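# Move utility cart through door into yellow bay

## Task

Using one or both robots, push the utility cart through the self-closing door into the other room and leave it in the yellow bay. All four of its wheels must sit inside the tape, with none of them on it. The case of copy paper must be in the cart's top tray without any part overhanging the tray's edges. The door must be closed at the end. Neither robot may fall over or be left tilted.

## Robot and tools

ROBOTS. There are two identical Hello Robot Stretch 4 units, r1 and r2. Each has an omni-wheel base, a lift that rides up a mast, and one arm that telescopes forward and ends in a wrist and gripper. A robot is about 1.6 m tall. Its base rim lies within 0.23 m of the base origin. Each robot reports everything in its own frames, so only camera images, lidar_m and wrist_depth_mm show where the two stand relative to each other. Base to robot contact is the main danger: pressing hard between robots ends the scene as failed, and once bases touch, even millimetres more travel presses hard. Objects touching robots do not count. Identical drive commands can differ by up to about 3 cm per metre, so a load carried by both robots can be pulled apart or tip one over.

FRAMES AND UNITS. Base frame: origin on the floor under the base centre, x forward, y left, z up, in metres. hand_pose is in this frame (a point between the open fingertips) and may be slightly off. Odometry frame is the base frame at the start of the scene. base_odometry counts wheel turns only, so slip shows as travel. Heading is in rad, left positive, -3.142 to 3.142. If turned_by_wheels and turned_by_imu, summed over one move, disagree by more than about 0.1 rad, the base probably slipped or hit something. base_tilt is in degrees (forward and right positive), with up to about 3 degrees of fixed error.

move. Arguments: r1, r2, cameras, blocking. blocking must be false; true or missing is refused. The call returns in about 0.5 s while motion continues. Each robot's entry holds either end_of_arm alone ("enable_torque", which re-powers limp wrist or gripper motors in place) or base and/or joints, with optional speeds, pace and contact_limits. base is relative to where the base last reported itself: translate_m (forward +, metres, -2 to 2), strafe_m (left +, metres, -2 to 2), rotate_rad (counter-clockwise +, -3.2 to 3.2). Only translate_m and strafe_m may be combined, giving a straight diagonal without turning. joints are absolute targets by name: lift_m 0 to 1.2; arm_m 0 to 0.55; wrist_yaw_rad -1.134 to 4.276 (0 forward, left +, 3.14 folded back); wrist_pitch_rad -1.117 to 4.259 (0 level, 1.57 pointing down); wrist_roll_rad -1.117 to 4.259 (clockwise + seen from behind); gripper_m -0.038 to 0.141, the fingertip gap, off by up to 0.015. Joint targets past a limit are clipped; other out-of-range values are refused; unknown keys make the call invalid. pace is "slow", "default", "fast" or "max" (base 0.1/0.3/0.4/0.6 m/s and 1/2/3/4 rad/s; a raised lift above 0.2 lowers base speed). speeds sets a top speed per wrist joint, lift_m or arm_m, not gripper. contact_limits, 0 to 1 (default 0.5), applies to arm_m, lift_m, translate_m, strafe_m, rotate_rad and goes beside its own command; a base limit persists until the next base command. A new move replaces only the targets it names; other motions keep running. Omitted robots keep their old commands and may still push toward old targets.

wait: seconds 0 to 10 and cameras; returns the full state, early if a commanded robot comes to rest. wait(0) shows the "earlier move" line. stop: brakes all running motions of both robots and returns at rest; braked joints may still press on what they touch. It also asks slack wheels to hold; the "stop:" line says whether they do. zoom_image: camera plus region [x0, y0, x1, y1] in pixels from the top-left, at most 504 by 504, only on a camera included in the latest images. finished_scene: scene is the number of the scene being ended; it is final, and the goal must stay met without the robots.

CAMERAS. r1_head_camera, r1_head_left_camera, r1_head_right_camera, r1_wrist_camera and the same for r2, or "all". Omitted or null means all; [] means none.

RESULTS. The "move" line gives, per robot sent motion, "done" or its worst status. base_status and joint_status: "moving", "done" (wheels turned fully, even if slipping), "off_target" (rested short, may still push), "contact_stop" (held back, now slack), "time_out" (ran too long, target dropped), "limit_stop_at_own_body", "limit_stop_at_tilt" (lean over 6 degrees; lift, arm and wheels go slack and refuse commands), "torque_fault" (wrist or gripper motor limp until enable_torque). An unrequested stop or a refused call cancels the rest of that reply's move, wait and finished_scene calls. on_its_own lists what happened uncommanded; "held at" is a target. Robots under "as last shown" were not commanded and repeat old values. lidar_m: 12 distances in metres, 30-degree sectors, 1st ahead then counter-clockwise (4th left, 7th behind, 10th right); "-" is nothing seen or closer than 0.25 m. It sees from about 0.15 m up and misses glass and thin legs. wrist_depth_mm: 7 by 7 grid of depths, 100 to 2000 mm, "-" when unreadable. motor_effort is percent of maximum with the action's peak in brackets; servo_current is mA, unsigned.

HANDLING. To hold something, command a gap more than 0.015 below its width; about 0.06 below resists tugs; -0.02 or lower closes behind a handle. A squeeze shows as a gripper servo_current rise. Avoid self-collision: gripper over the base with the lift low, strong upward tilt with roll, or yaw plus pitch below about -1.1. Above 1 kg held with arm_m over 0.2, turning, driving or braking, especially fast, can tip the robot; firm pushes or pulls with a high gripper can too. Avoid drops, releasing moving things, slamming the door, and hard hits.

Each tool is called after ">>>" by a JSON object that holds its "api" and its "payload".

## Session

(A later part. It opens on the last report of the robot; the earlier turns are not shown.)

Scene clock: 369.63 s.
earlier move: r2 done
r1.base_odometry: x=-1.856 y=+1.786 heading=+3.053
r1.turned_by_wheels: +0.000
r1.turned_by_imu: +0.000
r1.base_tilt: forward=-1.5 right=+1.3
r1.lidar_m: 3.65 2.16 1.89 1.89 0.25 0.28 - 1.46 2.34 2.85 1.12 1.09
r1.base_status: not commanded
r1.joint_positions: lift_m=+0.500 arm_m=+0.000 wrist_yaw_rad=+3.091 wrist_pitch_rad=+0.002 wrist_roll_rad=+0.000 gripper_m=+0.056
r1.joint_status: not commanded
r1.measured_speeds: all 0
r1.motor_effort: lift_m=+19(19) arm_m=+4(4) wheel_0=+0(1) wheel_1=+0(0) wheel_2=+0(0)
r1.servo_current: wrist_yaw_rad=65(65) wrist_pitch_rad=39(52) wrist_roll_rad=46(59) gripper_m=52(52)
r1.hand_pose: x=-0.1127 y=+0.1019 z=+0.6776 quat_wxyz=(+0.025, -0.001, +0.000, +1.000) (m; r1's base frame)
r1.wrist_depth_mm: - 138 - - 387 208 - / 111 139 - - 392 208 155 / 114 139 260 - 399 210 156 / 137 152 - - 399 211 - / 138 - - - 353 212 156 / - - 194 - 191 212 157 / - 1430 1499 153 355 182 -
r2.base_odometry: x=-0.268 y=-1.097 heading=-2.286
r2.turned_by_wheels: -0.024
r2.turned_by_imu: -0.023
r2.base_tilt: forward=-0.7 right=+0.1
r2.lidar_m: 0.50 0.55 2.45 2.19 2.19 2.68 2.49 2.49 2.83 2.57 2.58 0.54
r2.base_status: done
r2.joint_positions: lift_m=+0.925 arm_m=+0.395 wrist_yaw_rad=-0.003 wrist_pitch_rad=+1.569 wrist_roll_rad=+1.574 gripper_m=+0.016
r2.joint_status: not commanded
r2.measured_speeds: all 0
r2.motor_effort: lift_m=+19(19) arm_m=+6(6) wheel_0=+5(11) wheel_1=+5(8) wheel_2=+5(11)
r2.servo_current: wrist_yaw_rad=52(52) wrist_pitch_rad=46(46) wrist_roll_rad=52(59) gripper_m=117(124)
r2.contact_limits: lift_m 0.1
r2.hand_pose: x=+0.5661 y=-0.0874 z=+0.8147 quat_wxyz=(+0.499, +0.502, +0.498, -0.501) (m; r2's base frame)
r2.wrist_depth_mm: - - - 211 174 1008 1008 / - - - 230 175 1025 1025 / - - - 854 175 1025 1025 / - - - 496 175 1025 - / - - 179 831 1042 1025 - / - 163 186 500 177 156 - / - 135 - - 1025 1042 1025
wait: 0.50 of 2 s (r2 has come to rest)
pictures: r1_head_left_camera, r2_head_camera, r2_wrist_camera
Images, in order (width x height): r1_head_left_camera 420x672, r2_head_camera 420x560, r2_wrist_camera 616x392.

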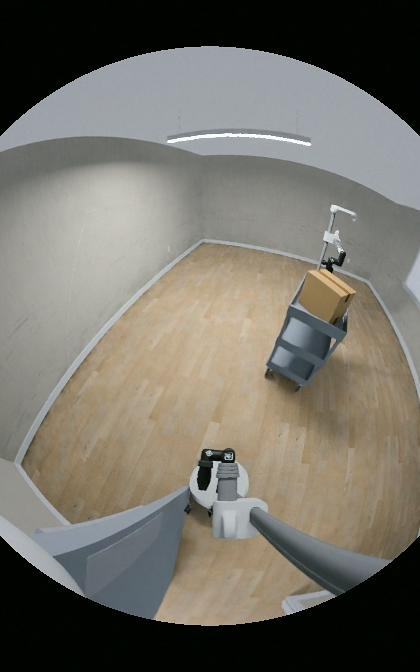

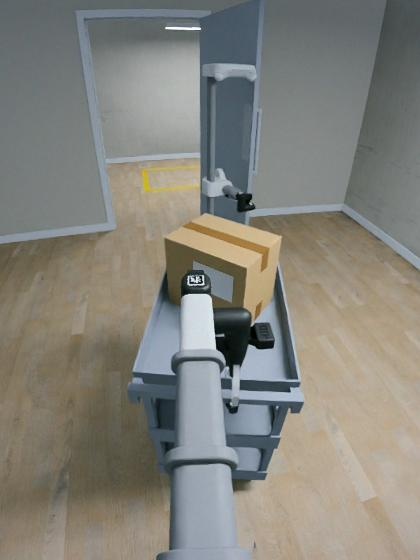

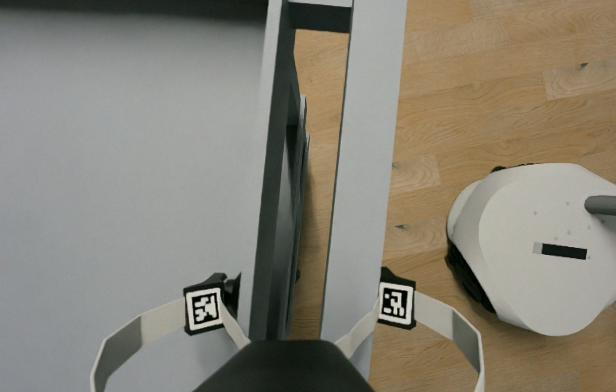

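>>> {"api": "move", "payload": {"blocking": false, "r2": {"base":{"translate_m":-0.9,"strafe_m":0.1},"speeds":{},"pace":"slow"}, "cameras": []}}

>>> {"api": "wait", "payload": {"seconds": 10, "cameras": ["r1_head_left_camera","r2_head_camera","r2_wrist_camera","r2_head_left_camera"]}}

r2: "speeds" must be an object that gives a speed for at least one key that is commanded beside it, as in {"wrist_pitch_rad": 1.82}; or leave "speeds" out
Scene clock: 375.50 s.
r1.base_odometry: x=-1.856 y=+1.786 heading=+3.053
r1.turned_by_wheels: +0.000
r1.turned_by_imu: +0.000
r1.base_tilt: forward=-1.6 right=+1.2
r1.lidar_m: 3.66 2.18 1.88 1.89 0.25 0.32 - 1.45 2.37 2.84 1.12 1.08
r1.base_status: not commanded
r1.joint_positions: lift_m=+0.500 arm_m=+0.000 wrist_yaw_rad=+3.091 wrist_pitch_rad=+0.002 wrist_roll_rad=+0.000 gripper_m=+0.056
r1.joint_status: not commanded
r1.measured_speeds: all 0
r1.motor_effort: lift_m=+19(19) arm_m=+4(4) wheel_0=+0(1) wheel_1=+0(0) wheel_2=+0(0)
r1.servo_current: wrist_yaw_rad=39(65) wrist_pitch_rad=46(52) wrist_roll_rad=39(59) gripper_m=46(52)
r1.hand_pose: x=-0.1127 y=+0.1019 z=+0.6776 quat_wxyz=(+0.025, -0.001, +0.000, +1.000) (m; r1's base frame)
r1.wrist_depth_mm: - 138 - - 384 208 - / 111 139 - - 392 209 155 / 115 139 259 - 397 211 156 / 137 152 - - 402 211 - / 138 - - - 353 212 156 / - - 193 - 191 213 157 / - 1464 1537 154 353 182 -
r2.base_odometry: x=-0.268 y=-1.097 heading=-2.286
r2.turned_by_wheels: +0.000
r2.turned_by_imu: +0.000
r2.base_tilt: forward=-0.7 right=+0.0
r2.lidar_m: 0.54 0.59 2.43 2.19 2.19 2.70 2.48 2.48 2.85 2.54 2.58 0.54
r2.base_status: done
r2.joint_positions: lift_m=+0.925 arm_m=+0.395 wrist_yaw_rad=-0.003 wrist_pitch_rad=+1.569 wrist_roll_rad=+1.574 gripper_m=+0.016
r2.joint_status: not commanded
r2.measured_speeds: all 0
r2.motor_effort: lift_m=+19(19) arm_m=+6(6) wheel_0=+6(11) wheel_1=+5(8) wheel_2=+5(11)
r2.servo_current: wrist_yaw_rad=52(52) wrist_pitch_rad=39(46) wrist_roll_rad=46(59) gripper_m=111(124)
r2.contact_limits: lift_m 0.1
r2.hand_pose: x=+0.5661 y=-0.0874 z=+0.8147 quat_wxyz=(+0.499, +0.502, +0.498, -0.501) (m; r2's base frame)
r2.wrist_depth_mm: - - - 211 174 1008 1025 / - - - 230 175 1025 1008 / - - - 866 175 1008 1008 / - - - 500 176 1025 - / - - 179 831 1025 1008 - / - 163 186 500 176 156 - / - 135 - - 1042 1042 1008
pictures: none

not run: a call was refused earlier in this reply.

>>> {"api": "move", "payload": {"blocking": false, "r2": {"base":{"translate_m":-0.9,"strafe_m":0.1},"pace":"slow"}, "cameras": []}}

>>> {"api": "wait", "payload": {"seconds": 10, "cameras": ["r1_head_left_camera","r2_head_camera","r2_wrist_camera","r2_head_left_camera"]}}

Scene clock: 379.10 s.
move: r2 moving
r1.base_odometry: x=-1.856 y=+1.786 heading=+3.053
r1.turned_by_wheels: +0.000
r1.turned_by_imu: +0.000
r1.base_tilt: forward=-1.6 right=+1.3
r1.lidar_m: 3.65 2.15 1.89 1.88 0.25 0.31 - 1.45 2.32 2.84 1.13 1.07
r1.base_status: not commanded
r1.joint_positions: lift_m=+0.500 arm_m=+0.000 wrist_yaw_rad=+3.091 wrist_pitch_rad=+0.002 wrist_roll_rad=+0.000 gripper_m=+0.056
r1.joint_status: not commanded
r1.measured_speeds: all 0
r1.motor_effort: lift_m=+19(19) arm_m=+4(4) wheel_0=+0(1) wheel_1=+0(0) wheel_2=+0(0)
r1.servo_current: wrist_yaw_rad=39(59) wrist_pitch_rad=46(46) wrist_roll_rad=33(72) gripper_m=39(46)
r1.hand_pose: x=-0.1127 y=+0.1019 z=+0.6776 quat_wxyz=(+0.025, -0.001, +0.000, +1.000) (m; r1's base frame)
r1.wrist_depth_mm: - 138 - - 389 207 - / 111 138 - - 389 209 155 / 114 139 258 - 399 211 156 / 137 152 - - 399 211 - / 138 - - - 353 213 156 / - - 194 - 191 212 157 / - 1430 1499 153 353 182 -
r2.base_odometry: x=-0.259 y=-1.089 heading=-2.286
r2.turned_by_wheels: +0.000
r2.turned_by_imu: +0.001
r2.base_tilt: forward=-0.6 right=+0.1
r2.lidar_m: 0.55 0.59 2.45 2.19 2.16 2.68 2.47 2.48 2.85 2.56 2.60 0.51
r2.base_status: translate_m moving; strafe_m moving
r2.joint_positions: lift_m=+0.925 arm_m=+0.395 wrist_yaw_rad=-0.002 wrist_pitch_rad=+1.566 wrist_roll_rad=+1.574 gripper_m=+0.016
r2.joint_status: not commanded
r2.measured_speeds: translate_m=-0.049 strafe_m=+0.005 rotate_rad=-0.002 lift_m=+0.000 arm_m=+0.000 wrist_yaw_rad=+0.002 wrist_pitch_rad=-0.008 wrist_roll_rad=+0.000
r2.motor_effort: lift_m=+19(19) arm_m=+5(6) wheel_0=-6(9) wheel_1=-6(6) wheel_2=+14(14)
r2.servo_current: wrist_yaw_rad=46(52) wrist_pitch_rad=46(46) wrist_roll_rad=52(59) gripper_m=111(124)
r2.contact_limits: lift_m 0.1
r2.hand_pose: x=+0.5671 y=-0.0874 z=+0.8147 quat_wxyz=(+0.500, +0.502, +0.498, -0.500) (m; r2's base frame)
r2.wrist_depth_mm: - - - 211 174 1008 991 / - - - 496 175 991 1008 / - - - 820 175 1025 1008 / - - - 500 175 1025 - / - - 190 820 1042 1025 - / - 164 184 500 179 854 - / - - - - 1025 1025 1025
pictures: none
No camera images: "cameras" was empty.

Scene clock: 388.93 s.
earlier move: r2 done
r1.base_odometry: x=-1.856 y=+1.786 heading=+3.053
r1.turned_by_wheels: +0.000
r1.turned_by_imu: -0.001
r1.base_tilt: forward=-1.6 right=+1.3
r1.lidar_m: 3.62 2.17 1.90 1.89 0.25 0.29 - 1.46 2.36 2.86 3.38 1.98
r1.base_status: not commanded
r1.joint_positions: lift_m=+0.500 arm_m=+0.000 wrist_yaw_rad=+3.091 wrist_pitch_rad=+0.002 wrist_roll_rad=+0.000 gripper_m=+0.056
r1.joint_status: not commanded
r1.measured_speeds: all 0
r1.motor_effort: lift_m=+19(19) arm_m=+4(4) wheel_0=+0(1) wheel_1=+0(0) wheel_2=+0(0)
r1.servo_current: wrist_yaw_rad=46(78) wrist_pitch_rad=46(52) wrist_roll_rad=52(72) gripper_m=46(52)
r1.hand_pose: x=-0.1127 y=+0.1019 z=+0.6776 quat_wxyz=(+0.025, -0.001, +0.000, +1.000) (m; r1's base frame)
r1.wrist_depth_mm: - 138 - - 387 206 - / 111 138 - - 394 209 155 / 115 139 260 - 397 210 156 / 137 152 - - 399 211 - / 138 - - - 353 213 156 / - - 194 - 191 212 157 / - 1430 1499 153 353 182 -
r2.base_odometry: x=+0.398 y=-0.483 heading=-2.286
r2.turned_by_wheels: +0.000
r2.turned_by_imu: +0.004
r2.base_tilt: forward=-0.6 right=+0.1
r2.lidar_m: 0.54 0.60 2.16 1.90 1.91 1.81 1.60 1.64 1.99 2.82 2.82 0.54
r2.base_status: done
r2.joint_positions: lift_m=+0.925 arm_m=+0.395 wrist_yaw_rad=-0.001 wrist_pitch_rad=+1.565 wrist_roll_rad=+1.572 gripper_m=+0.016
r2.joint_status: not commanded
r2.measured_speeds: all 0
r2.motor_effort: lift_m=+19(19) arm_m=+5(6) wheel_0=-1(9) wheel_1=-5(8) wheel_2=+9(14)
r2.servo_current: wrist_yaw_rad=39(72) wrist_pitch_rad=46(52) wrist_roll_rad=39(72) gripper_m=111(124)
r2.contact_limits: lift_m 0.1
r2.hand_pose: x=+0.5673 y=-0.0874 z=+0.8147 quat_wxyz=(+0.501, +0.502, +0.498, -0.499) (m; r2's base frame)
r2.wrist_depth_mm: - - 241 213 175 1025 991 / - - - 1025 175 1025 1025 / - - 177 230 176 1025 1008 / - - 185 496 1008 1025 - / - - 197 1025 1025 1025 - / - 165 185 500 179 153 - / - 138 - - 1025 1025 1025
wait: 9.83 of 10 s (r2 has come to rest)
pictures: r1_head_left_camera, r2_head_camera, r2_head_left_camera, r2_wrist_camera
Images, in order (width x height): r1_head_left_camera 420x672, r2_head_camera 420x560, r2_head_left_camera 420x672, r2_wrist_camera 616x392.

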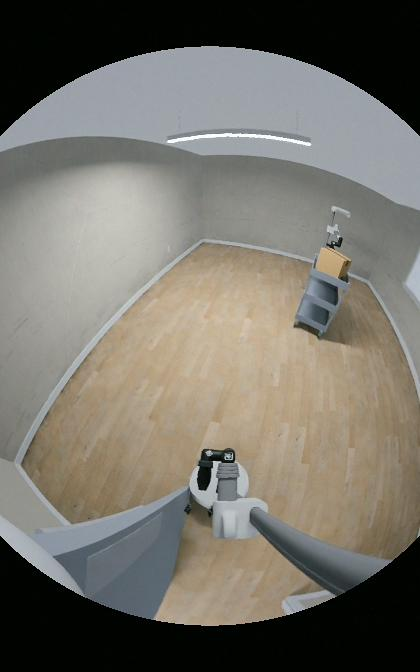

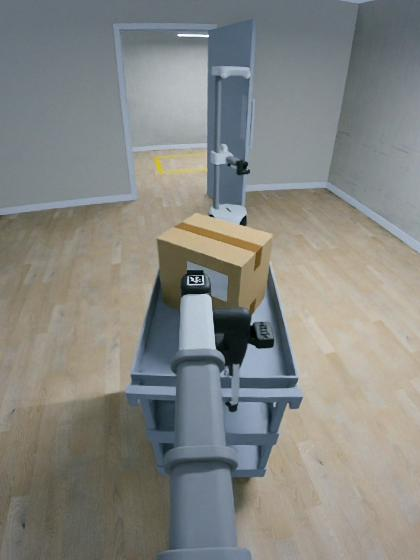

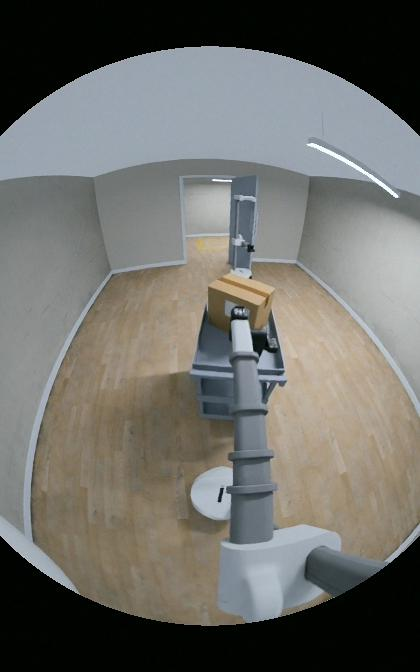

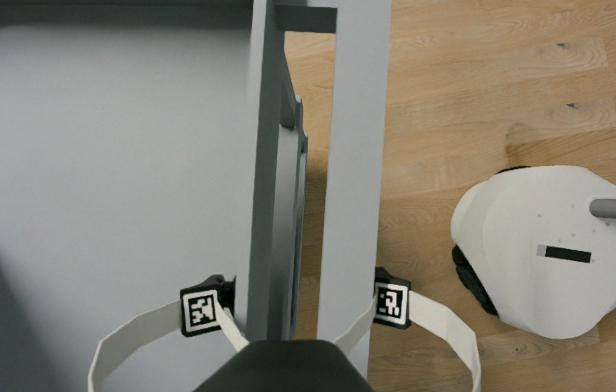

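>>> {"api": "move", "payload": {"blocking": false, "r2": {"base":{"strafe_m":-0.19},"pace":"slow"}, "cameras": []}}

>>> {"api": "wait", "payload": {"seconds": 4, "cameras": []}}

>>> {"api": "move", "payload": {"blocking": false, "r2": {"base":{"rotate_rad":0.13},"pace":"slow"}, "cameras": []}}

>>> {"api": "wait", "payload": {"seconds": 2, "cameras": []}}

>>> {"api": "move", "payload": {"blocking": false, "r2": {"base":{"strafe_m":-0.19},"pace":"slow"}, "cameras": []}}

>>> {"api": "wait", "payload": {"seconds": 4, "cameras": []}}

>>> {"api": "move", "payload": {"blocking": false, "r2": {"base":{"rotate_rad":0.13},"pace":"slow"}, "cameras": []}}

>>> {"api": "wait", "payload": {"seconds": 2, "cameras": ["r2_wrist_camera","r2_head_camera"]}}

>>> {"api": "move", "payload": {"blocking": false, "r2": {"base":{"strafe_m":-0.15},"pace":"slow"}, "cameras": []}}

>>> {"api": "wait", "payload": {"seconds": 4, "cameras": []}}

>>> {"api": "move", "payload": {"blocking": false, "r2": {"base":{"rotate_rad":0.13},"pace":"slow"}, "cameras": []}}

>>> {"api": "wait", "payload": {"seconds": 2, "cameras": ["r1_head_left_camera","r2_head_camera","r2_wrist_camera"]}}

Scene clock: 420.23 s.
move: r2 moving
r1: as last shown
r1.turned_by_imu: +0.000
r1.lidar_m: 3.61 2.18 1.89 1.90 0.25 0.29 - 1.43 2.35 2.83 3.35 1.99
r1.motor_effort: lift_m=+19(19) arm_m=+3(4) wheel_0=+0(1) wheel_1=+0(0) wheel_2=+0(0)
r1.servo_current: wrist_yaw_rad=39(59) wrist_pitch_rad=39(46) wrist_roll_rad=46(59) gripper_m=39(46)
r1.wrist_depth_mm: - 138 - - 387 207 - / 111 138 - - 392 209 155 / 115 139 259 - 397 211 156 / 137 152 - - 402 211 - / 138 - - - 351 212 156 / - - 194 - 191 213 157 / - 1499 1537 153 355 182 -
r2.base_odometry: x=+0.387 y=-0.474 heading=-2.286
r2.turned_by_wheels: +0.000
r2.turned_by_imu: +0.001
r2.base_tilt: forward=-0.7 right=+0.1
r2.lidar_m: 0.52 0.57 2.15 1.92 1.94 1.83 1.60 1.63 2.02 2.79 2.82 0.55
r2.base_status: strafe_m moving
r2.joint_positions: lift_m=+0.925 arm_m=+0.395 wrist_yaw_rad=-0.001 wrist_pitch_rad=+1.565 wrist_roll_rad=+1.572 gripper_m=+0.016
r2.joint_status: not commanded
r2.measured_speeds: translate_m=+0.000 strafe_m=-0.056 rotate_rad=-0.001 lift_m=+0.000 arm_m=+0.000 wrist_yaw_rad=+0.000 wrist_pitch_rad=+0.000 wrist_roll_rad=-0.001
r2.motor_effort: lift_m=+19(19) arm_m=+4(5) wheel_0=+10(14) wheel_1=-7(9) wheel_2=+0(7)
r2.servo_current: wrist_yaw_rad=52(52) wrist_pitch_rad=46(46) wrist_roll_rad=52(59) gripper_m=117(117)
r2.contact_limits: lift_m 0.1
r2.hand_pose: x=+0.5673 y=-0.0874 z=+0.8147 quat_wxyz=(+0.501, +0.502, +0.498, -0.499) (m; r2's base frame)
r2.wrist_depth_mm: - - 237 209 175 1025 1008 / - - - 228 1008 1008 1025 / - - - 496 1025 1025 1025 / - - - 521 1025 1008 - / - - 197 1042 1025 1042 - / - 164 186 183 178 154 - / - 136 - - 1025 1042 1042
pictures: none
No camera images: "cameras" was empty.

Scene clock: 422.77 s.
earlier move: r2 done
r1.base_odometry: x=-1.856 y=+1.786 heading=+3.053
r1.turned_by_wheels: +0.000
r1.turned_by_imu: +0.000
r1.base_tilt: forward=-1.6 right=+1.2
r1.lidar_m: 3.60 2.17 1.88 1.89 0.25 0.33 - 1.46 2.35 2.85 3.37 1.95
r1.base_status: not commanded
r1.joint_positions: lift_m=+0.500 arm_m=+0.000 wrist_yaw_rad=+3.091 wrist_pitch_rad=+0.002 wrist_roll_rad=+0.000 gripper_m=+0.056
r1.joint_status: not commanded
r1.measured_speeds: all 0
r1.motor_effort: lift_m=+19(19) arm_m=+4(4) wheel_0=+0(1) wheel_1=+0(0) wheel_2=+0(0)
r1.servo_current: wrist_yaw_rad=52(72) wrist_pitch_rad=39(52) wrist_roll_rad=59(72) gripper_m=39(52)
r1.hand_pose: x=-0.1127 y=+0.1019 z=+0.6776 quat_wxyz=(+0.025, -0.001, +0.000, +1.000) (m; r1's base frame)
r1.wrist_depth_mm: - 138 - - 389 207 - / 111 138 - - 392 209 155 / 114 139 259 - 397 211 155 / 137 152 - - 399 212 - / 138 - - - 351 213 156 / - - 193 - 191 213 157 / - 1464 1576 153 351 181 -
r2.base_odometry: x=+0.255 y=-0.359 heading=-2.285
r2.turned_by_wheels: +0.000
r2.turned_by_imu: +0.001
r2.base_tilt: forward=-0.7 right=+0.1
r2.lidar_m: 0.49 0.50 2.36 2.07 2.11 1.77 1.57 1.61 1.94 2.62 2.65 0.58
r2.base_status: done
r2.joint_positions: lift_m=+0.925 arm_m=+0.395 wrist_yaw_rad=+0.000 wrist_pitch_rad=+1.567 wrist_roll_rad=+1.568 gripper_m=+0.016
r2.joint_status: not commanded
r2.measured_speeds: all 0
r2.motor_effort: lift_m=+19(19) arm_m=+5(5) wheel_0=+9(14) wheel_1=-1(9) wheel_2=+0(7)
r2.servo_current: wrist_yaw_rad=33(59) wrist_pitch_rad=33(46) wrist_roll_rad=52(59) gripper_m=111(124)
r2.contact_limits: lift_m 0.1
r2.hand_pose: x=+0.5669 y=-0.0874 z=+0.8147 quat_wxyz=(+0.502, +0.500, +0.500, -0.498) (m; r2's base frame)
r2.wrist_depth_mm: 195 216 199 173 1025 1042 1025 / 230 - 206 174 1042 1008 1008 / - - 200 174 1025 1025 1025 / - - 190 175 1025 1008 - / - - 203 175 1025 - - / - - 186 218 179 159 - / - 135 - - 176 1060 1042
wait: 2.53 of 4 s (r2 has come to rest)
pictures: none
No camera images: "cameras" was empty.

Scene clock: 423.27 s.
move: r2 moving
r1: as last shown
r1.base_tilt: forward=-1.6 right=+1.3
r1.lidar_m: 3.65 2.17 1.88 1.90 0.25 0.30 - 1.45 2.35 2.86 3.38 1.96
r1.motor_effort: lift_m=+19(19) arm_m=+4(4) wheel_0=-1(1) wheel_1=+0(0) wheel_2=+0(0)
r1.servo_current: wrist_yaw_rad=65(65) wrist_pitch_rad=39(46) wrist_roll_rad=46(65) gripper_m=39(46)
r1.wrist_depth_mm: - 138 - - 389 207 - / 111 138 - - 392 209 155 / 115 139 259 - 399 210 156 / 137 152 - - 399 211 - / 138 - - - 353 213 156 / - - 193 - 191 213 156 / - 1430 1537 154 353 182 -
r2.base_odometry: x=+0.255 y=-0.359 heading=-2.180
r2.turned_by_wheels: +0.105
r2.turned_by_imu: +0.102
r2.base_tilt: forward=-0.7 right=+0.0
r2.lidar_m: 0.50 0.57 2.22 2.09 2.17 1.71 1.59 1.63 2.13 2.61 2.68 0.54
r2.base_status: rotate_rad moving
r2.joint_positions: lift_m=+0.925 arm_m=+0.395 wrist_yaw_rad=+0.000 wrist_pitch_rad=+1.569 wrist_roll_rad=+1.569 gripper_m=+0.016
r2.joint_status: not commanded
r2.measured_speeds: translate_m=+0.001 strafe_m=+0.002 rotate_rad=+0.240 lift_m=+0.000 arm_m=+0.000 wrist_yaw_rad=+0.000 wrist_pitch_rad=+0.000 wrist_roll_rad=+0.011
r2.motor_effort: lift_m=+19(19) arm_m=+5(5) wheel_0=+0(11) wheel_1=-3(8) wheel_2=-6(14)
r2.servo_current: wrist_yaw_rad=65(65) wrist_pitch_rad=39(46) wrist_roll_rad=39(52) gripper_m=111(117)
r2.contact_limits: lift_m 0.1
r2.hand_pose: x=+0.5663 y=-0.0874 z=+0.8147 quat_wxyz=(+0.501, +0.500, +0.500, -0.499) (m; r2's base frame)
r2.wrist_depth_mm: 228 229 211 199 1025 1025 1008 / - - 181 496 1008 1025 1008 / - - 211 492 1008 1025 1025 / - - - 820 1025 - - / - - 193 1025 1042 - - / - 160 183 517 179 - - / - - - - 1060 1025 1042
pictures: none
No camera images: "cameras" was empty.

Scene clock: 423.77 s.
earlier move: r2 done
r1.base_odometry: x=-1.856 y=+1.786 heading=+3.053
r1.turned_by_wheels: +0.000
r1.turned_by_imu: +0.000
r1.base_tilt: forward=-1.5 right=+1.3
r1.lidar_m: 3.64 2.18 1.87 1.90 0.25 0.31 - 1.45 2.37 2.86 3.36 1.96
r1.base_status: not commanded
r1.joint_positions: lift_m=+0.500 arm_m=+0.000 wrist_yaw_rad=+3.091 wrist_pitch_rad=+0.002 wrist_roll_rad=+0.000 gripper_m=+0.056
r1.joint_status: not commanded
r1.measured_speeds: all 0
r1.motor_effort: lift_m=+19(19) arm_m=+4(4) wheel_0=+0(1) wheel_1=+0(0) wheel_2=+0(0)
r1.servo_current: wrist_yaw_rad=39(65) wrist_pitch_rad=46(46) wrist_roll_rad=46(72) gripper_m=39(46)
r1.hand_pose: x=-0.1127 y=+0.1019 z=+0.6776 quat_wxyz=(+0.025, -0.001, +0.000, +1.000) (m; r1's base frame)
r1.wrist_depth_mm: - 138 - - 387 207 - / 111 138 - - 392 208 155 / 115 139 259 - 397 211 156 / 137 152 - - 402 211 - / 138 - - - 353 213 157 / - - 194 - 191 212 157 / - 1430 1537 153 353 182 -
r2.base_odometry: x=+0.255 y=-0.359 heading=-2.157
r2.turned_by_wheels: +0.024
r2.turned_by_imu: +0.023
r2.base_tilt: forward=-0.7 right=+0.1
r2.lidar_m: 0.52 0.52 2.24 2.07 2.19 1.69 1.58 1.62 2.21 2.62 2.69 0.53
r2.base_status: done
r2.joint_positions: lift_m=+0.925 arm_m=+0.395 wrist_yaw_rad=+0.000 wrist_pitch_rad=+1.569 wrist_roll_rad=+1.570 gripper_m=+0.016
r2.joint_status: not commanded
r2.measured_speeds: all 0
r2.motor_effort: lift_m=+19(19) arm_m=+5(5) wheel_0=-3(11) wheel_1=-5(8) wheel_2=-6(14)
r2.servo_current: wrist_yaw_rad=39(65) wrist_pitch_rad=46(46) wrist_roll_rad=52(59) gripper_m=111(117)
r2.contact_limits: lift_m 0.1
r2.hand_pose: x=+0.5663 y=-0.0874 z=+0.8147 quat_wxyz=(+0.501, +0.500, +0.500, -0.499) (m; r2's base frame)
r2.wrist_depth_mm: 231 - 189 200 1008 1025 1008 / - - - 1025 1025 1025 1008 / - - - 1025 1008 1025 1008 / - - - 1042 1025 1042 - / - - 193 1025 1042 - - / - 162 184 1042 178 157 - / - 133 - - 1042 1042 1025
wait: 0.50 of 2 s (r2 has come to rest)
pictures: none
No camera images: "cameras" was empty.

Scene clock: 424.27 s.
move: r2 moving
r1: as last shown
r1.base_tilt: forward=-1.6 right=+1.3
r1.lidar_m: 3.63 2.18 1.89 1.89 0.25 0.30 - 1.47 2.32 2.84 3.38 1.95
r1.servo_current: wrist_yaw_rad=52(65) wrist_pitch_rad=46(46) wrist_roll_rad=59(59) gripper_m=39(46)
r1.wrist_depth_mm: - 138 - - 389 208 - / 111 139 - - 389 210 155 / 115 139 259 - 399 211 156 / 137 152 - - 402 211 - / 138 - - - 353 213 156 / - - 194 - 191 213 156 / - 1430 1576 153 353 182 -
r2.base_odometry: x=+0.243 y=-0.351 heading=-2.157
r2.turned_by_wheels: +0.000
r2.turned_by_imu: +0.000
r2.base_tilt: forward=-0.7 right=+0.1
r2.lidar_m: 0.51 0.56 2.23 2.09 2.21 1.69 1.58 1.62 2.19 2.61 2.68 0.54
r2.base_status: strafe_m moving
r2.joint_positions: lift_m=+0.925 arm_m=+0.395 wrist_yaw_rad=+0.000 wrist_pitch_rad=+1.569 wrist_roll_rad=+1.570 gripper_m=+0.016
r2.joint_status: not commanded
r2.measured_speeds: translate_m=+0.000 strafe_m=-0.056 rotate_rad=+0.000 lift_m=+0.000 arm_m=+0.000 wrist_yaw_rad=+0.000 wrist_pitch_rad=+0.000 wrist_roll_rad=+0.000
r2.motor_effort: lift_m=+19(19) arm_m=+5(5) wheel_0=+12(12) wheel_1=-8(9) wheel_2=-1(5)
r2.servo_current: wrist_yaw_rad=59(59) wrist_pitch_rad=39(46) wrist_roll_rad=52(59) gripper_m=111(117)
r2.contact_limits: lift_m 0.1
r2.hand_pose: x=+0.5663 y=-0.0874 z=+0.8147 quat_wxyz=(+0.501, +0.500, +0.500, -0.499) (m; r2's base frame)
r2.wrist_depth_mm: 236 231 205 199 1008 1025 1025 / - - - 1025 1025 1025 1025 / - - - 449 1025 1008 1025 / - - - 1025 1025 1025 - / - - 194 1025 1060 - - / - 162 185 549 178 157 - / - 133 - - 1042 1025 1025
pictures: none
No camera images: "cameras" was empty.

Scene clock: 426.80 s.
earlier move: r2 done
r1.base_odometry: x=-1.856 y=+1.786 heading=+3.053
r1.turned_by_wheels: +0.000
r1.turned_by_imu: +0.000
r1.base_tilt: forward=-1.6 right=+1.3
r1.lidar_m: 3.63 2.15 1.89 1.89 0.25 0.31 - 1.46 2.34 2.84 3.35 1.93
r1.base_status: not commanded
r1.joint_positions: lift_m=+0.500 arm_m=+0.000 wrist_yaw_rad=+3.091 wrist_pitch_rad=+0.002 wrist_roll_rad=+0.000 gripper_m=+0.056
r1.joint_status: not commanded
r1.measured_speeds: all 0
r1.motor_effort: lift_m=+19(19) arm_m=+4(4) wheel_0=+0(1) wheel_1=+0(0) wheel_2=+0(0)
r1.servo_current: wrist_yaw_rad=52(72) wrist_pitch_rad=39(52) wrist_roll_rad=65(65) gripper_m=39(46)
r1.hand_pose: x=-0.1127 y=+0.1019 z=+0.6776 quat_wxyz=(+0.025, -0.001, +0.000, +1.000) (m; r1's base frame)
r1.wrist_depth_mm: - 138 - - 387 208 - / 111 139 - - 394 208 155 / 115 139 259 - 394 211 156 / 137 152 - - 399 211 - / 138 - - - 353 213 156 / - - 194 - 190 212 156 / - 1430 1576 153 351 181 -
r2.base_odometry: x=+0.097 y=-0.254 heading=-2.156
r2.turned_by_wheels: +0.000
r2.turned_by_imu: +0.002
r2.base_tilt: forward=-0.7 right=+0.1
r2.lidar_m: 0.49 0.49 2.45 2.27 2.38 1.67 1.58 1.64 2.18 2.43 2.51 0.58
r2.base_status: done
r2.joint_positions: lift_m=+0.925 arm_m=+0.395 wrist_yaw_rad=+0.002 wrist_pitch_rad=+1.569 wrist_roll_rad=+1.567 gripper_m=+0.016
r2.joint_status: not commanded
r2.measured_speeds: all 0
r2.motor_effort: lift_m=+19(19) arm_m=+5(5) wheel_0=+9(13) wheel_1=-3(9) wheel_2=+0(5)
r2.servo_current: wrist_yaw_rad=52(59) wrist_pitch_rad=46(46) wrist_roll_rad=46(59) gripper_m=111(124)
r2.contact_limits: lift_m 0.1
r2.hand_pose: x=+0.5664 y=-0.0874 z=+0.8147 quat_wxyz=(+0.502, +0.499, +0.501, -0.498) (m; r2's base frame)
r2.wrist_depth_mm: 185 196 199 174 1025 1025 1025 / 220 - 228 175 1025 1008 1025 / - - 211 175 1025 1025 1008 / - - 205 175 1025 1008 - / - - 193 176 1025 - - / - - 187 176 179 158 - / - 136 - - 176 1042 1025
wait: 2.53 of 4 s (r2 has come to rest)
pictures: none
No camera images: "cameras" was empty.

Scene clock: 427.30 s.
move: r2 moving
r1: as last shown
r1.base_tilt: forward=-1.6 right=+1.2
r1.lidar_m: 3.63 2.15 1.88 1.88 0.25 0.30 - 1.44 2.36 2.85 3.34 1.95
r1.servo_current: wrist_yaw_rad=46(52) wrist_pitch_rad=46(52) wrist_roll_rad=65(65) gripper_m=39(52)
r1.wrist_depth_mm: - 138 - - 387 207 - / 111 139 - - 392 209 155 / 115 139 259 - 399 211 156 / 137 151 - - 399 212 - / 138 - - - 353 212 156 / - - 193 - 191 213 157 / - 1430 1537 153 353 182 -
r2.base_odometry: x=+0.097 y=-0.254 heading=-2.051
r2.turned_by_wheels: +0.105
r2.turned_by_imu: +0.102
r2.base_tilt: forward=-0.7 right=+0.1
r2.lidar_m: 0.51 0.53 2.34 2.26 2.12 1.62 1.58 1.69 2.41 2.43 2.59 0.56
r2.base_status: rotate_rad moving
r2.joint_positions: lift_m=+0.925 arm_m=+0.395 wrist_yaw_rad=+0.002 wrist_pitch_rad=+1.569 wrist_roll_rad=+1.568 gripper_m=+0.016
r2.joint_status: not commanded
r2.measured_speeds: translate_m=+0.001 strafe_m=+0.001 rotate_rad=+0.244 lift_m=+0.000 arm_m=+0.000 wrist_yaw_rad=+0.000 wrist_pitch_rad=+0.000 wrist_roll_rad=+0.011
r2.motor_effort: lift_m=+19(19) arm_m=+5(6) wheel_0=-1(12) wheel_1=-4(10) wheel_2=-5(14)
r2.servo_current: wrist_yaw_rad=52(59) wrist_pitch_rad=46(46) wrist_roll_rad=39(52) gripper_m=117(117)
r2.contact_limits: lift_m 0.1
r2.hand_pose: x=+0.5664 y=-0.0874 z=+0.8147 quat_wxyz=(+0.502, +0.499, +0.501, -0.498) (m; r2's base frame)
r2.wrist_depth_mm: 220 224 202 174 1042 1025 1025 / - - 187 175 1025 1025 1025 / - - 196 442 1025 1025 1008 / - - 193 175 1025 - - / - - 200 521 1008 - - / - 162 185 496 177 - - / - 133 - - 1025 1025 1042
pictures: none
No camera images: "cameras" was empty.

Scene clock: 427.83 s.
earlier move: r2 done
r1.base_odometry: x=-1.856 y=+1.786 heading=+3.053
r1.turned_by_wheels: +0.000
r1.turned_by_imu: +0.000
r1.base_tilt: forward=-1.6 right=+1.3
r1.lidar_m: 3.66 2.16 1.88 1.90 0.25 0.33 - 1.44 2.35 2.84 3.36 1.94
r1.base_status: not commanded
r1.joint_positions: lift_m=+0.500 arm_m=+0.000 wrist_yaw_rad=+3.091 wrist_pitch_rad=+0.002 wrist_roll_rad=+0.000 gripper_m=+0.056
r1.joint_status: not commanded
r1.measured_speeds: all 0
r1.motor_effort: lift_m=+19(19) arm_m=+4(4) wheel_0=-1(1) wheel_1=+0(0) wheel_2=+0(0)
r1.servo_current: wrist_yaw_rad=33(65) wrist_pitch_rad=52(52) wrist_roll_rad=46(65) gripper_m=39(52)
r1.hand_pose: x=-0.1127 y=+0.1019 z=+0.6776 quat_wxyz=(+0.025, -0.001, +0.000, +1.000) (m; r1's base frame)
r1.wrist_depth_mm: - 138 - - 387 207 - / 111 139 - - 394 209 155 / 114 139 258 - 399 211 156 / 137 152 - - 402 211 - / 138 - - - 353 213 156 / - - 194 - 191 211 157 / - 1430 1499 153 353 182 -
r2.base_odometry: x=+0.097 y=-0.254 heading=-2.027
r2.turned_by_wheels: +0.024
r2.turned_by_imu: +0.023
r2.base_tilt: forward=-0.7 right=+0.0
r2.lidar_m: 0.51 0.54 2.34 2.28 2.09 1.62 1.58 1.68 2.47 2.44 2.62 0.55
r2.base_status: done
r2.joint_positions: lift_m=+0.925 arm_m=+0.395 wrist_yaw_rad=+0.002 wrist_pitch_rad=+1.569 wrist_roll_rad=+1.569 gripper_m=+0.016
r2.joint_status: not commanded
r2.measured_speeds: all 0
r2.motor_effort: lift_m=+19(19) arm_m=+5(6) wheel_0=-2(12) wheel_1=-4(10) wheel_2=-5(14)
r2.servo_current: wrist_yaw_rad=39(59) wrist_pitch_rad=46(46) wrist_roll_rad=46(59) gripper_m=117(117)
r2.contact_limits: lift_m 0.1
r2.hand_pose: x=+0.5664 y=-0.0874 z=+0.8147 quat_wxyz=(+0.501, +0.500, +0.500, -0.499) (m; r2's base frame)
r2.wrist_depth_mm: 223 229 208 199 1008 1025 1025 / - - 181 175 1008 1025 1008 / - - 178 175 1025 1025 1008 / - - - 175 1042 1025 - / - - 198 559 1025 - - / - 162 185 500 178 156 - / - 133 - - 1042 1042 1025
wait: 0.53 of 2 s (r2 has come to rest)
pictures: r2_head_camera, r2_wrist_camera
Images, in order (width x height): r2_head_camera 420x560, r2_wrist_camera 616x392.

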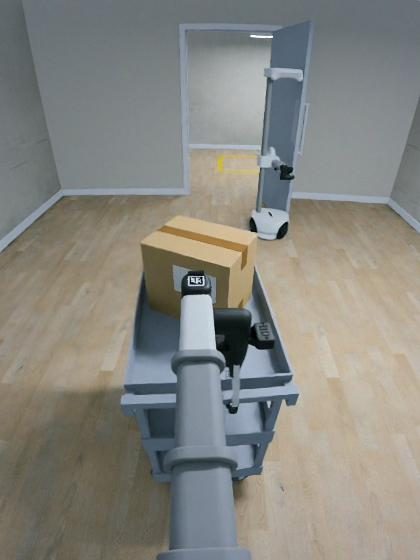

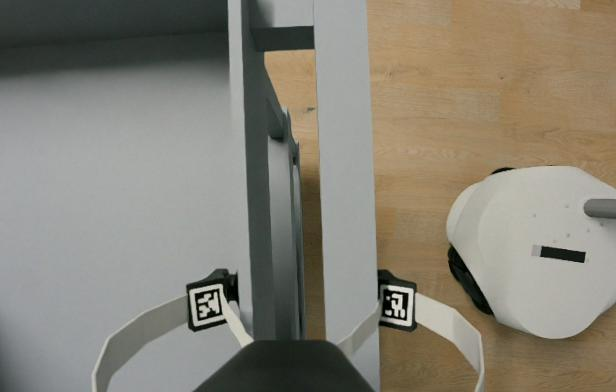

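Scene clock: 428.33 s.
move: r2 moving
r1: as last shown
r1.base_tilt: forward=-1.6 right=+1.2
r1.lidar_m: 3.65 2.17 1.88 1.89 0.25 0.30 - 1.46 2.37 2.84 3.34 1.95
r1.motor_effort: lift_m=+19(19) arm_m=+3(4) wheel_0=+0(0) wheel_1=+0(0) wheel_2=+0(0)
r1.servo_current: wrist_yaw_rad=46(65) wrist_pitch_rad=39(46) wrist_roll_rad=52(59) gripper_m=33(52)
r1.wrist_depth_mm: - 138 - - 384 208 - / 111 139 - - 394 209 156 / 115 139 259 - 397 210 156 / 137 152 - - 402 211 - / 138 - - - 355 213 156 / - - 194 - 191 212 156 / - 1430 1537 153 353 181 -
r2.base_odometry: x=+0.084 y=-0.248 heading=-2.027
r2.turned_by_wheels: +0.000
r2.turned_by_imu: +0.000
r2.base_tilt: forward=-0.6 right=+0.1
r2.lidar_m: 0.50 0.54 2.35 2.28 2.07 1.61 1.57 1.68 2.48 2.42 2.56 0.55
r2.base_status: strafe_m moving
r2.joint_positions: lift_m=+0.925 arm_m=+0.395 wrist_yaw_rad=+0.002 wrist_pitch_rad=+1.569 wrist_roll_rad=+1.569 gripper_m=+0.016
r2.joint_status: not commanded
r2.measured_speeds: translate_m=+0.000 strafe_m=-0.057 rotate_rad=+0.002 lift_m=+0.000 arm_m=+0.000 wrist_yaw_rad=+0.000 wrist_pitch_rad=+0.000 wrist_roll_rad=+0.000
r2.motor_effort: lift_m=+19(19) arm_m=+5(6) wheel_0=+10(12) wheel_1=-9(10) wheel_2=+0(4)
r2.servo_current: wrist_yaw_rad=46(65) wrist_pitch_rad=39(46) wrist_roll_rad=39(52) gripper_m=117(117)
r2.contact_limits: lift_m 0.1
r2.hand_pose: x=+0.5664 y=-0.0874 z=+0.8147 quat_wxyz=(+0.501, +0.500, +0.500, -0.499) (m; r2's base frame)
r2.wrist_depth_mm: 219 225 204 198 1025 1008 1008 / - - 189 1025 1025 1025 1008 / - - 181 496 1008 1025 1025 / - - - 175 1025 1025 - / - - 200 569 1025 - - / - 162 186 500 178 157 - / - 133 - - 1042 1042 1042
pictures: none
No camera images: "cameras" was empty.

Scene clock: 430.47 s.
earlier move: r2 done
r1.base_odometry: x=-1.856 y=+1.786 heading=+3.053
r1.turned_by_wheels: +0.000
r1.turned_by_imu: +0.000
r1.base_tilt: forward=-1.6 right=+1.3
r1.lidar_m: 3.64 2.17 1.86 1.90 0.25 0.31 - 1.45 2.36 2.86 3.36 1.93
r1.base_status: not commanded
r1.joint_positions: lift_m=+0.500 arm_m=+0.000 wrist_yaw_rad=+3.091 wrist_pitch_rad=+0.002 wrist_roll_rad=+0.000 gripper_m=+0.056
r1.joint_status: not commanded
r1.measured_speeds: all 0
r1.motor_effort: lift_m=+19(19) arm_m=+4(4) wheel_0=+0(1) wheel_1=+0(0) wheel_2=+0(0)
r1.servo_current: wrist_yaw_rad=52(78) wrist_pitch_rad=39(52) wrist_roll_rad=46(59) gripper_m=39(52)
r1.hand_pose: x=-0.1127 y=+0.1019 z=+0.6776 quat_wxyz=(+0.025, -0.001, +0.000, +1.000) (m; r1's base frame)
r1.wrist_depth_mm: - 138 - - 387 207 - / 111 139 - - 392 209 156 / 115 139 258 - 394 211 156 / 137 152 - - 402 211 - / 138 - - - 353 211 156 / - - 194 - 191 213 157 / - 1397 1537 153 355 182 -
r2.base_odometry: x=-0.038 y=-0.188 heading=-2.026
r2.turned_by_wheels: +0.000
r2.turned_by_imu: +0.002
r2.base_tilt: forward=-0.6 right=+0.1
r2.lidar_m: 0.49 0.49 2.48 2.42 2.10 1.61 1.59 1.71 2.34 2.29 2.46 0.58
r2.base_status: done
r2.joint_positions: lift_m=+0.925 arm_m=+0.395 wrist_yaw_rad=+0.003 wrist_pitch_rad=+1.569 wrist_roll_rad=+1.568 gripper_m=+0.016
r2.joint_status: not commanded
r2.measured_speeds: all 0
r2.motor_effort: lift_m=+19(19) arm_m=+5(6) wheel_0=+9(12) wheel_1=-1(10) wheel_2=+0(4)
r2.servo_current: wrist_yaw_rad=46(72) wrist_pitch_rad=39(46) wrist_roll_rad=46(59) gripper_m=117(124)
r2.contact_limits: lift_m 0.1
r2.hand_pose: x=+0.5667 y=-0.0874 z=+0.8147 quat_wxyz=(+0.502, +0.499, +0.501, -0.498) (m; r2's base frame)
r2.wrist_depth_mm: 188 198 200 174 1008 1025 1008 / 223 - 217 175 1008 1042 1008 / - - 206 175 1025 1025 1008 / - - 204 175 1042 1025 - / - - 190 176 1025 - - / - - 185 177 179 - - / - 137 - - 1042 1025 1025
wait: 2.13 of 4 s (r2 has come to rest)
pictures: none
No camera images: "cameras" was empty.

Scene clock: 430.97 s.
move: r2 moving
r1: as last shown
r1.base_tilt: forward=-1.6 right=+1.2
r1.lidar_m: 3.65 2.17 1.89 1.89 0.25 0.32 - 1.45 2.33 2.84 3.35 1.91
r1.motor_effort: lift_m=+19(19) arm_m=+4(4) wheel_0=-1(1) wheel_1=+0(0) wheel_2=+0(0)
r1.servo_current: wrist_yaw_rad=46(65) wrist_pitch_rad=46(46) wrist_roll_rad=65(65) gripper_m=39(46)
r1.wrist_depth_mm: - 138 - - 384 206 - / 111 138 - - 394 209 155 / 115 139 260 - 397 211 156 / 137 152 - - 399 211 - / 138 - - - 351 211 157 / - - 194 - 191 212 157 / - 1397 1499 153 353 181 -
r2.base_odometry: x=-0.038 y=-0.188 heading=-1.921
r2.turned_by_wheels: +0.105
r2.turned_by_imu: +0.102
r2.base_tilt: forward=-0.7 right=+0.1
r2.lidar_m: 0.51 0.54 2.44 2.44 1.94 1.60 1.59 1.80 2.29 2.28 2.56 0.55
r2.base_status: rotate_rad moving
r2.joint_positions: lift_m=+0.925 arm_m=+0.395 wrist_yaw_rad=+0.002 wrist_pitch_rad=+1.569 wrist_roll_rad=+1.568 gripper_m=+0.016
r2.joint_status: not commanded
r2.measured_speeds: translate_m=+0.000 strafe_m=+0.001 rotate_rad=+0.244 lift_m=+0.000 arm_m=+0.000 wrist_yaw_rad=-0.007 wrist_pitch_rad=+0.000 wrist_roll_rad=+0.011
r2.motor_effort: lift_m=+19(19) arm_m=+6(6) wheel_0=-1(12) wheel_1=-3(10) wheel_2=-7(13)
r2.servo_current: wrist_yaw_rad=52(65) wrist_pitch_rad=39(46) wrist_roll_rad=52(59) gripper_m=111(124)
r2.contact_limits: lift_m 0.1
r2.hand_pose: x=+0.5666 y=-0.0874 z=+0.8147 quat_wxyz=(+0.502, +0.499, +0.501, -0.498) (m; r2's base frame)
r2.wrist_depth_mm: 220 221 200 175 1025 1025 1008 / - - 204 397 1025 1042 1008 / - - 196 488 1042 1025 1025 / - - 186 176 1042 1008 - / - - 204 530 1042 - - / - 162 186 504 178 - - / - 134 - - 1042 1025 1025
pictures: none
No camera images: "cameras" was empty.

Scene clock: 431.47 s.
earlier move: r2 done
r1.base_odometry: x=-1.856 y=+1.786 heading=+3.053
r1.turned_by_wheels: +0.000
r1.turned_by_imu: +0.000
r1.base_tilt: forward=-1.6 right=+1.3
r1.lidar_m: 3.66 2.19 1.88 1.90 0.25 0.32 - 1.46 2.32 2.85 3.39 1.91
r1.base_status: not commanded
r1.joint_positions: lift_m=+0.500 arm_m=+0.000 wrist_yaw_rad=+3.091 wrist_pitch_rad=+0.002 wrist_roll_rad=+0.000 gripper_m=+0.056
r1.joint_status: not commanded
r1.measured_speeds: all 0
r1.motor_effort: lift_m=+19(19) arm_m=+4(4) wheel_0=-1(1) wheel_1=+0(0) wheel_2=+0(0)
r1.servo_current: wrist_yaw_rad=46(65) wrist_pitch_rad=39(52) wrist_roll_rad=52(65) gripper_m=46(46)
r1.hand_pose: x=-0.1127 y=+0.1019 z=+0.6776 quat_wxyz=(+0.025, -0.001, +0.000, +1.000) (m; r1's base frame)
r1.wrist_depth_mm: - 138 - - 387 206 - / 111 139 - - 392 208 156 / 114 139 259 - 399 211 156 / 137 152 - - 402 211 - / 138 - - - 353 213 156 / - - 194 - 191 211 156 / - 1464 1537 153 353 182 -
r2.base_odometry: x=-0.038 y=-0.188 heading=-1.898
r2.turned_by_wheels: +0.023
r2.turned_by_imu: +0.023
r2.base_tilt: forward=-0.7 right=+0.1
r2.lidar_m: 0.51 0.54 2.42 2.43 1.93 1.61 1.61 1.82 2.29 2.28 2.57 0.56
r2.base_status: done
r2.joint_positions: lift_m=+0.925 arm_m=+0.395 wrist_yaw_rad=+0.001 wrist_pitch_rad=+1.569 wrist_roll_rad=+1.569 gripper_m=+0.016
r2.joint_status: not commanded
r2.measured_speeds: all 0
r2.motor_effort: lift_m=+19(19) arm_m=+5(6) wheel_0=-3(12) wheel_1=-5(10) wheel_2=-6(13)
r2.servo_current: wrist_yaw_rad=39(65) wrist_pitch_rad=39(46) wrist_roll_rad=39(59) gripper_m=111(124)
r2.contact_limits: lift_m 0.1
r2.hand_pose: x=+0.5665 y=-0.0874 z=+0.8147 quat_wxyz=(+0.501, +0.500, +0.500, -0.499) (m; r2's base frame)
r2.wrist_depth_mm: 222 227 204 200 1025 1008 1008 / - - 213 175 1008 1008 1008 / - - 208 176 1025 1042 1008 / - - - 1025 1008 1025 - / - - 199 1042 1025 - - / - 163 185 535 178 156 - / - 133 - - 1042 1025 1008
wait: 0.50 of 2 s (r2 has come to rest)
pictures: r1_head_left_camera, r2_head_camera, r2_wrist_camera
Images, in order (width x height): r1_head_left_camera 420x672, r2_head_camera 420x560, r2_wrist_camera 616x392.

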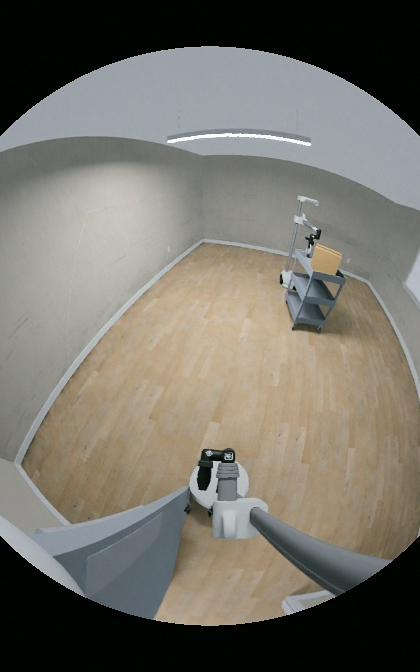

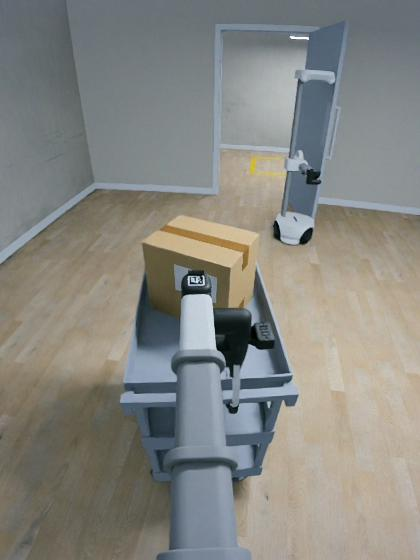

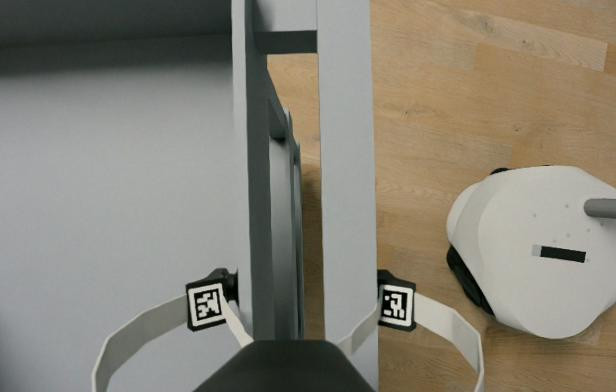

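>>> {"api": "move", "payload": {"blocking": false, "r2": {"base":{"translate_m":0.6},"pace":"slow"}, "cameras": []}}

>>> {"api": "wait", "payload": {"seconds": 9, "cameras": ["r2_head_camera","r2_wrist_camera"]}}

Scene clock: 436.73 s.
move: r2 moving
r1: as last shown
r1.base_tilt: forward=-1.5 right=+1.2
r1.lidar_m: 3.66 2.18 1.88 1.89 0.25 0.30 - 1.45 2.37 2.85 3.37 1.92
r1.motor_effort: lift_m=+19(19) arm_m=+3(4) wheel_0=+0(1) wheel_1=+0(0) wheel_2=+0(0)
r1.servo_current: wrist_yaw_rad=39(59) wrist_pitch_rad=46(52) wrist_roll_rad=33(65) gripper_m=39(52)
r1.wrist_depth_mm: - 138 - - 389 207 - / 111 138 - - 394 208 155 / 115 139 259 - 397 211 156 / 137 152 - - 402 212 - / 138 - - - 351 213 156 / - - 194 - 191 213 156 / - 1430 1537 153 353 182 -
r2.base_odometry: x=-0.042 y=-0.199 heading=-1.898
r2.turned_by_wheels: +0.000
r2.turned_by_imu: +0.000
r2.base_tilt: forward=-0.7 right=+0.1
r2.lidar_m: 0.50 0.50 2.43 2.41 1.93 1.62 1.60 1.82 2.30 2.28 2.60 0.53
r2.base_status: translate_m moving
r2.joint_positions: lift_m=+0.925 arm_m=+0.395 wrist_yaw_rad=+0.000 wrist_pitch_rad=+1.571 wrist_roll_rad=+1.569 gripper_m=+0.016
r2.joint_status: not commanded
r2.measured_speeds: translate_m=+0.049 strafe_m=+0.000 rotate_rad=+0.002 lift_m=+0.000 arm_m=+0.000 wrist_yaw_rad=-0.003 wrist_pitch_rad=+0.015 wrist_roll_rad=+0.000
r2.motor_effort: lift_m=+19(19) arm_m=+5(6) wheel_0=+9(10) wheel_1=+5(6) wheel_2=-13(14)
r2.servo_current: wrist_yaw_rad=33(59) wrist_pitch_rad=39(52) wrist_roll_rad=39(59) gripper_m=117(117)
r2.contact_limits: lift_m 0.1
r2.hand_pose: x=+0.5658 y=-0.0874 z=+0.8147 quat_wxyz=(+0.500, +0.500, +0.500, -0.500) (m; r2's base frame)
r2.wrist_depth_mm: 221 225 206 198 1025 1042 1025 / - - - 1042 1025 1025 1025 / - - - 1025 1042 1042 1025 / - - - 831 1042 - - / - - 183 820 1042 - - / - 161 182 238 179 - - / - - - - 1042 1042 1025
pictures: none
No camera images: "cameras" was empty.

Scene clock: 443.50 s.
earlier move: r2 done
r1.base_odometry: x=-1.856 y=+1.786 heading=+3.053
r1.turned_by_wheels: +0.000
r1.turned_by_imu: +0.000
r1.base_tilt: forward=-1.6 right=+1.3
r1.lidar_m: 3.66 2.15 1.87 1.90 0.25 0.32 - 1.45 2.38 2.84 1.55 1.40
r1.base_status: not commanded
r1.joint_positions: lift_m=+0.500 arm_m=+0.000 wrist_yaw_rad=+3.091 wrist_pitch_rad=+0.002 wrist_roll_rad=+0.000 gripper_m=+0.056
r1.joint_status: not commanded
r1.measured_speeds: all 0
r1.motor_effort: lift_m=+19(19) arm_m=+4(4) wheel_0=+0(1) wheel_1=+0(0) wheel_2=+0(0)
r1.servo_current: wrist_yaw_rad=59(65) wrist_pitch_rad=46(52) wrist_roll_rad=39(72) gripper_m=39(52)
r1.hand_pose: x=-0.1127 y=+0.1019 z=+0.6776 quat_wxyz=(+0.025, -0.001, +0.000, +1.000) (m; r1's base frame)
r1.wrist_depth_mm: - 138 - - 387 208 - / 111 139 - - 392 209 156 / 115 139 259 - 397 211 156 / 137 152 - - 399 211 - / 138 - - - 355 213 156 / - - 194 - 190 212 157 / - 1430 1499 154 355 181 -
r2.base_odometry: x=-0.230 y=-0.756 heading=-1.897
r2.turned_by_wheels: +0.000
r2.turned_by_imu: +0.000
r2.base_tilt: forward=-0.7 right=+0.1
r2.lidar_m: 0.47 0.55 2.31 2.31 2.61 2.18 2.18 2.49 2.41 2.42 2.77 0.51
r2.base_status: done
r2.joint_positions: lift_m=+0.925 arm_m=+0.395 wrist_yaw_rad=-0.001 wrist_pitch_rad=+1.572 wrist_roll_rad=+1.569 gripper_m=+0.016
r2.joint_status: not commanded
r2.measured_speeds: all 0
r2.motor_effort: lift_m=+19(19) arm_m=+6(6) wheel_0=+3(10) wheel_1=+5(8) wheel_2=-6(15)
r2.servo_current: wrist_yaw_rad=46(65) wrist_pitch_rad=39(52) wrist_roll_rad=46(65) gripper_m=117(124)
r2.contact_limits: lift_m 0.1
r2.hand_pose: x=+0.5655 y=-0.0874 z=+0.8147 quat_wxyz=(+0.500, +0.500, +0.500, -0.500) (m; r2's base frame)
r2.wrist_depth_mm: 219 220 204 174 1008 1025 1025 / - - 196 1042 1042 1025 1025 / - - 182 492 1008 1042 1025 / - - - 174 1025 1042 - / - - 194 535 1025 - - / - - 183 236 178 - - / - - - - 1042 1025 1025
wait: 6.77 of 9 s (r2 has come to rest)
pictures: r2_head_camera, r2_wrist_camera
Images, in order (width x height): r2_head_camera 420x560, r2_wrist_camera 616x392.

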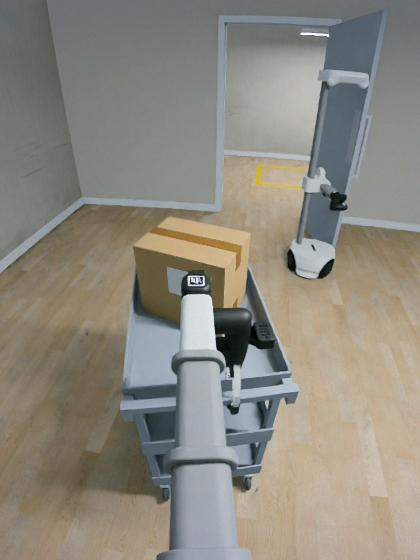

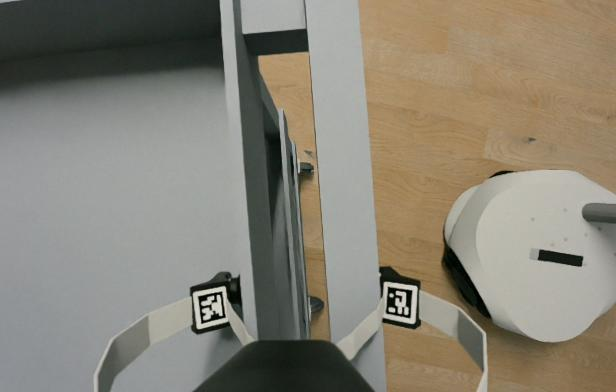

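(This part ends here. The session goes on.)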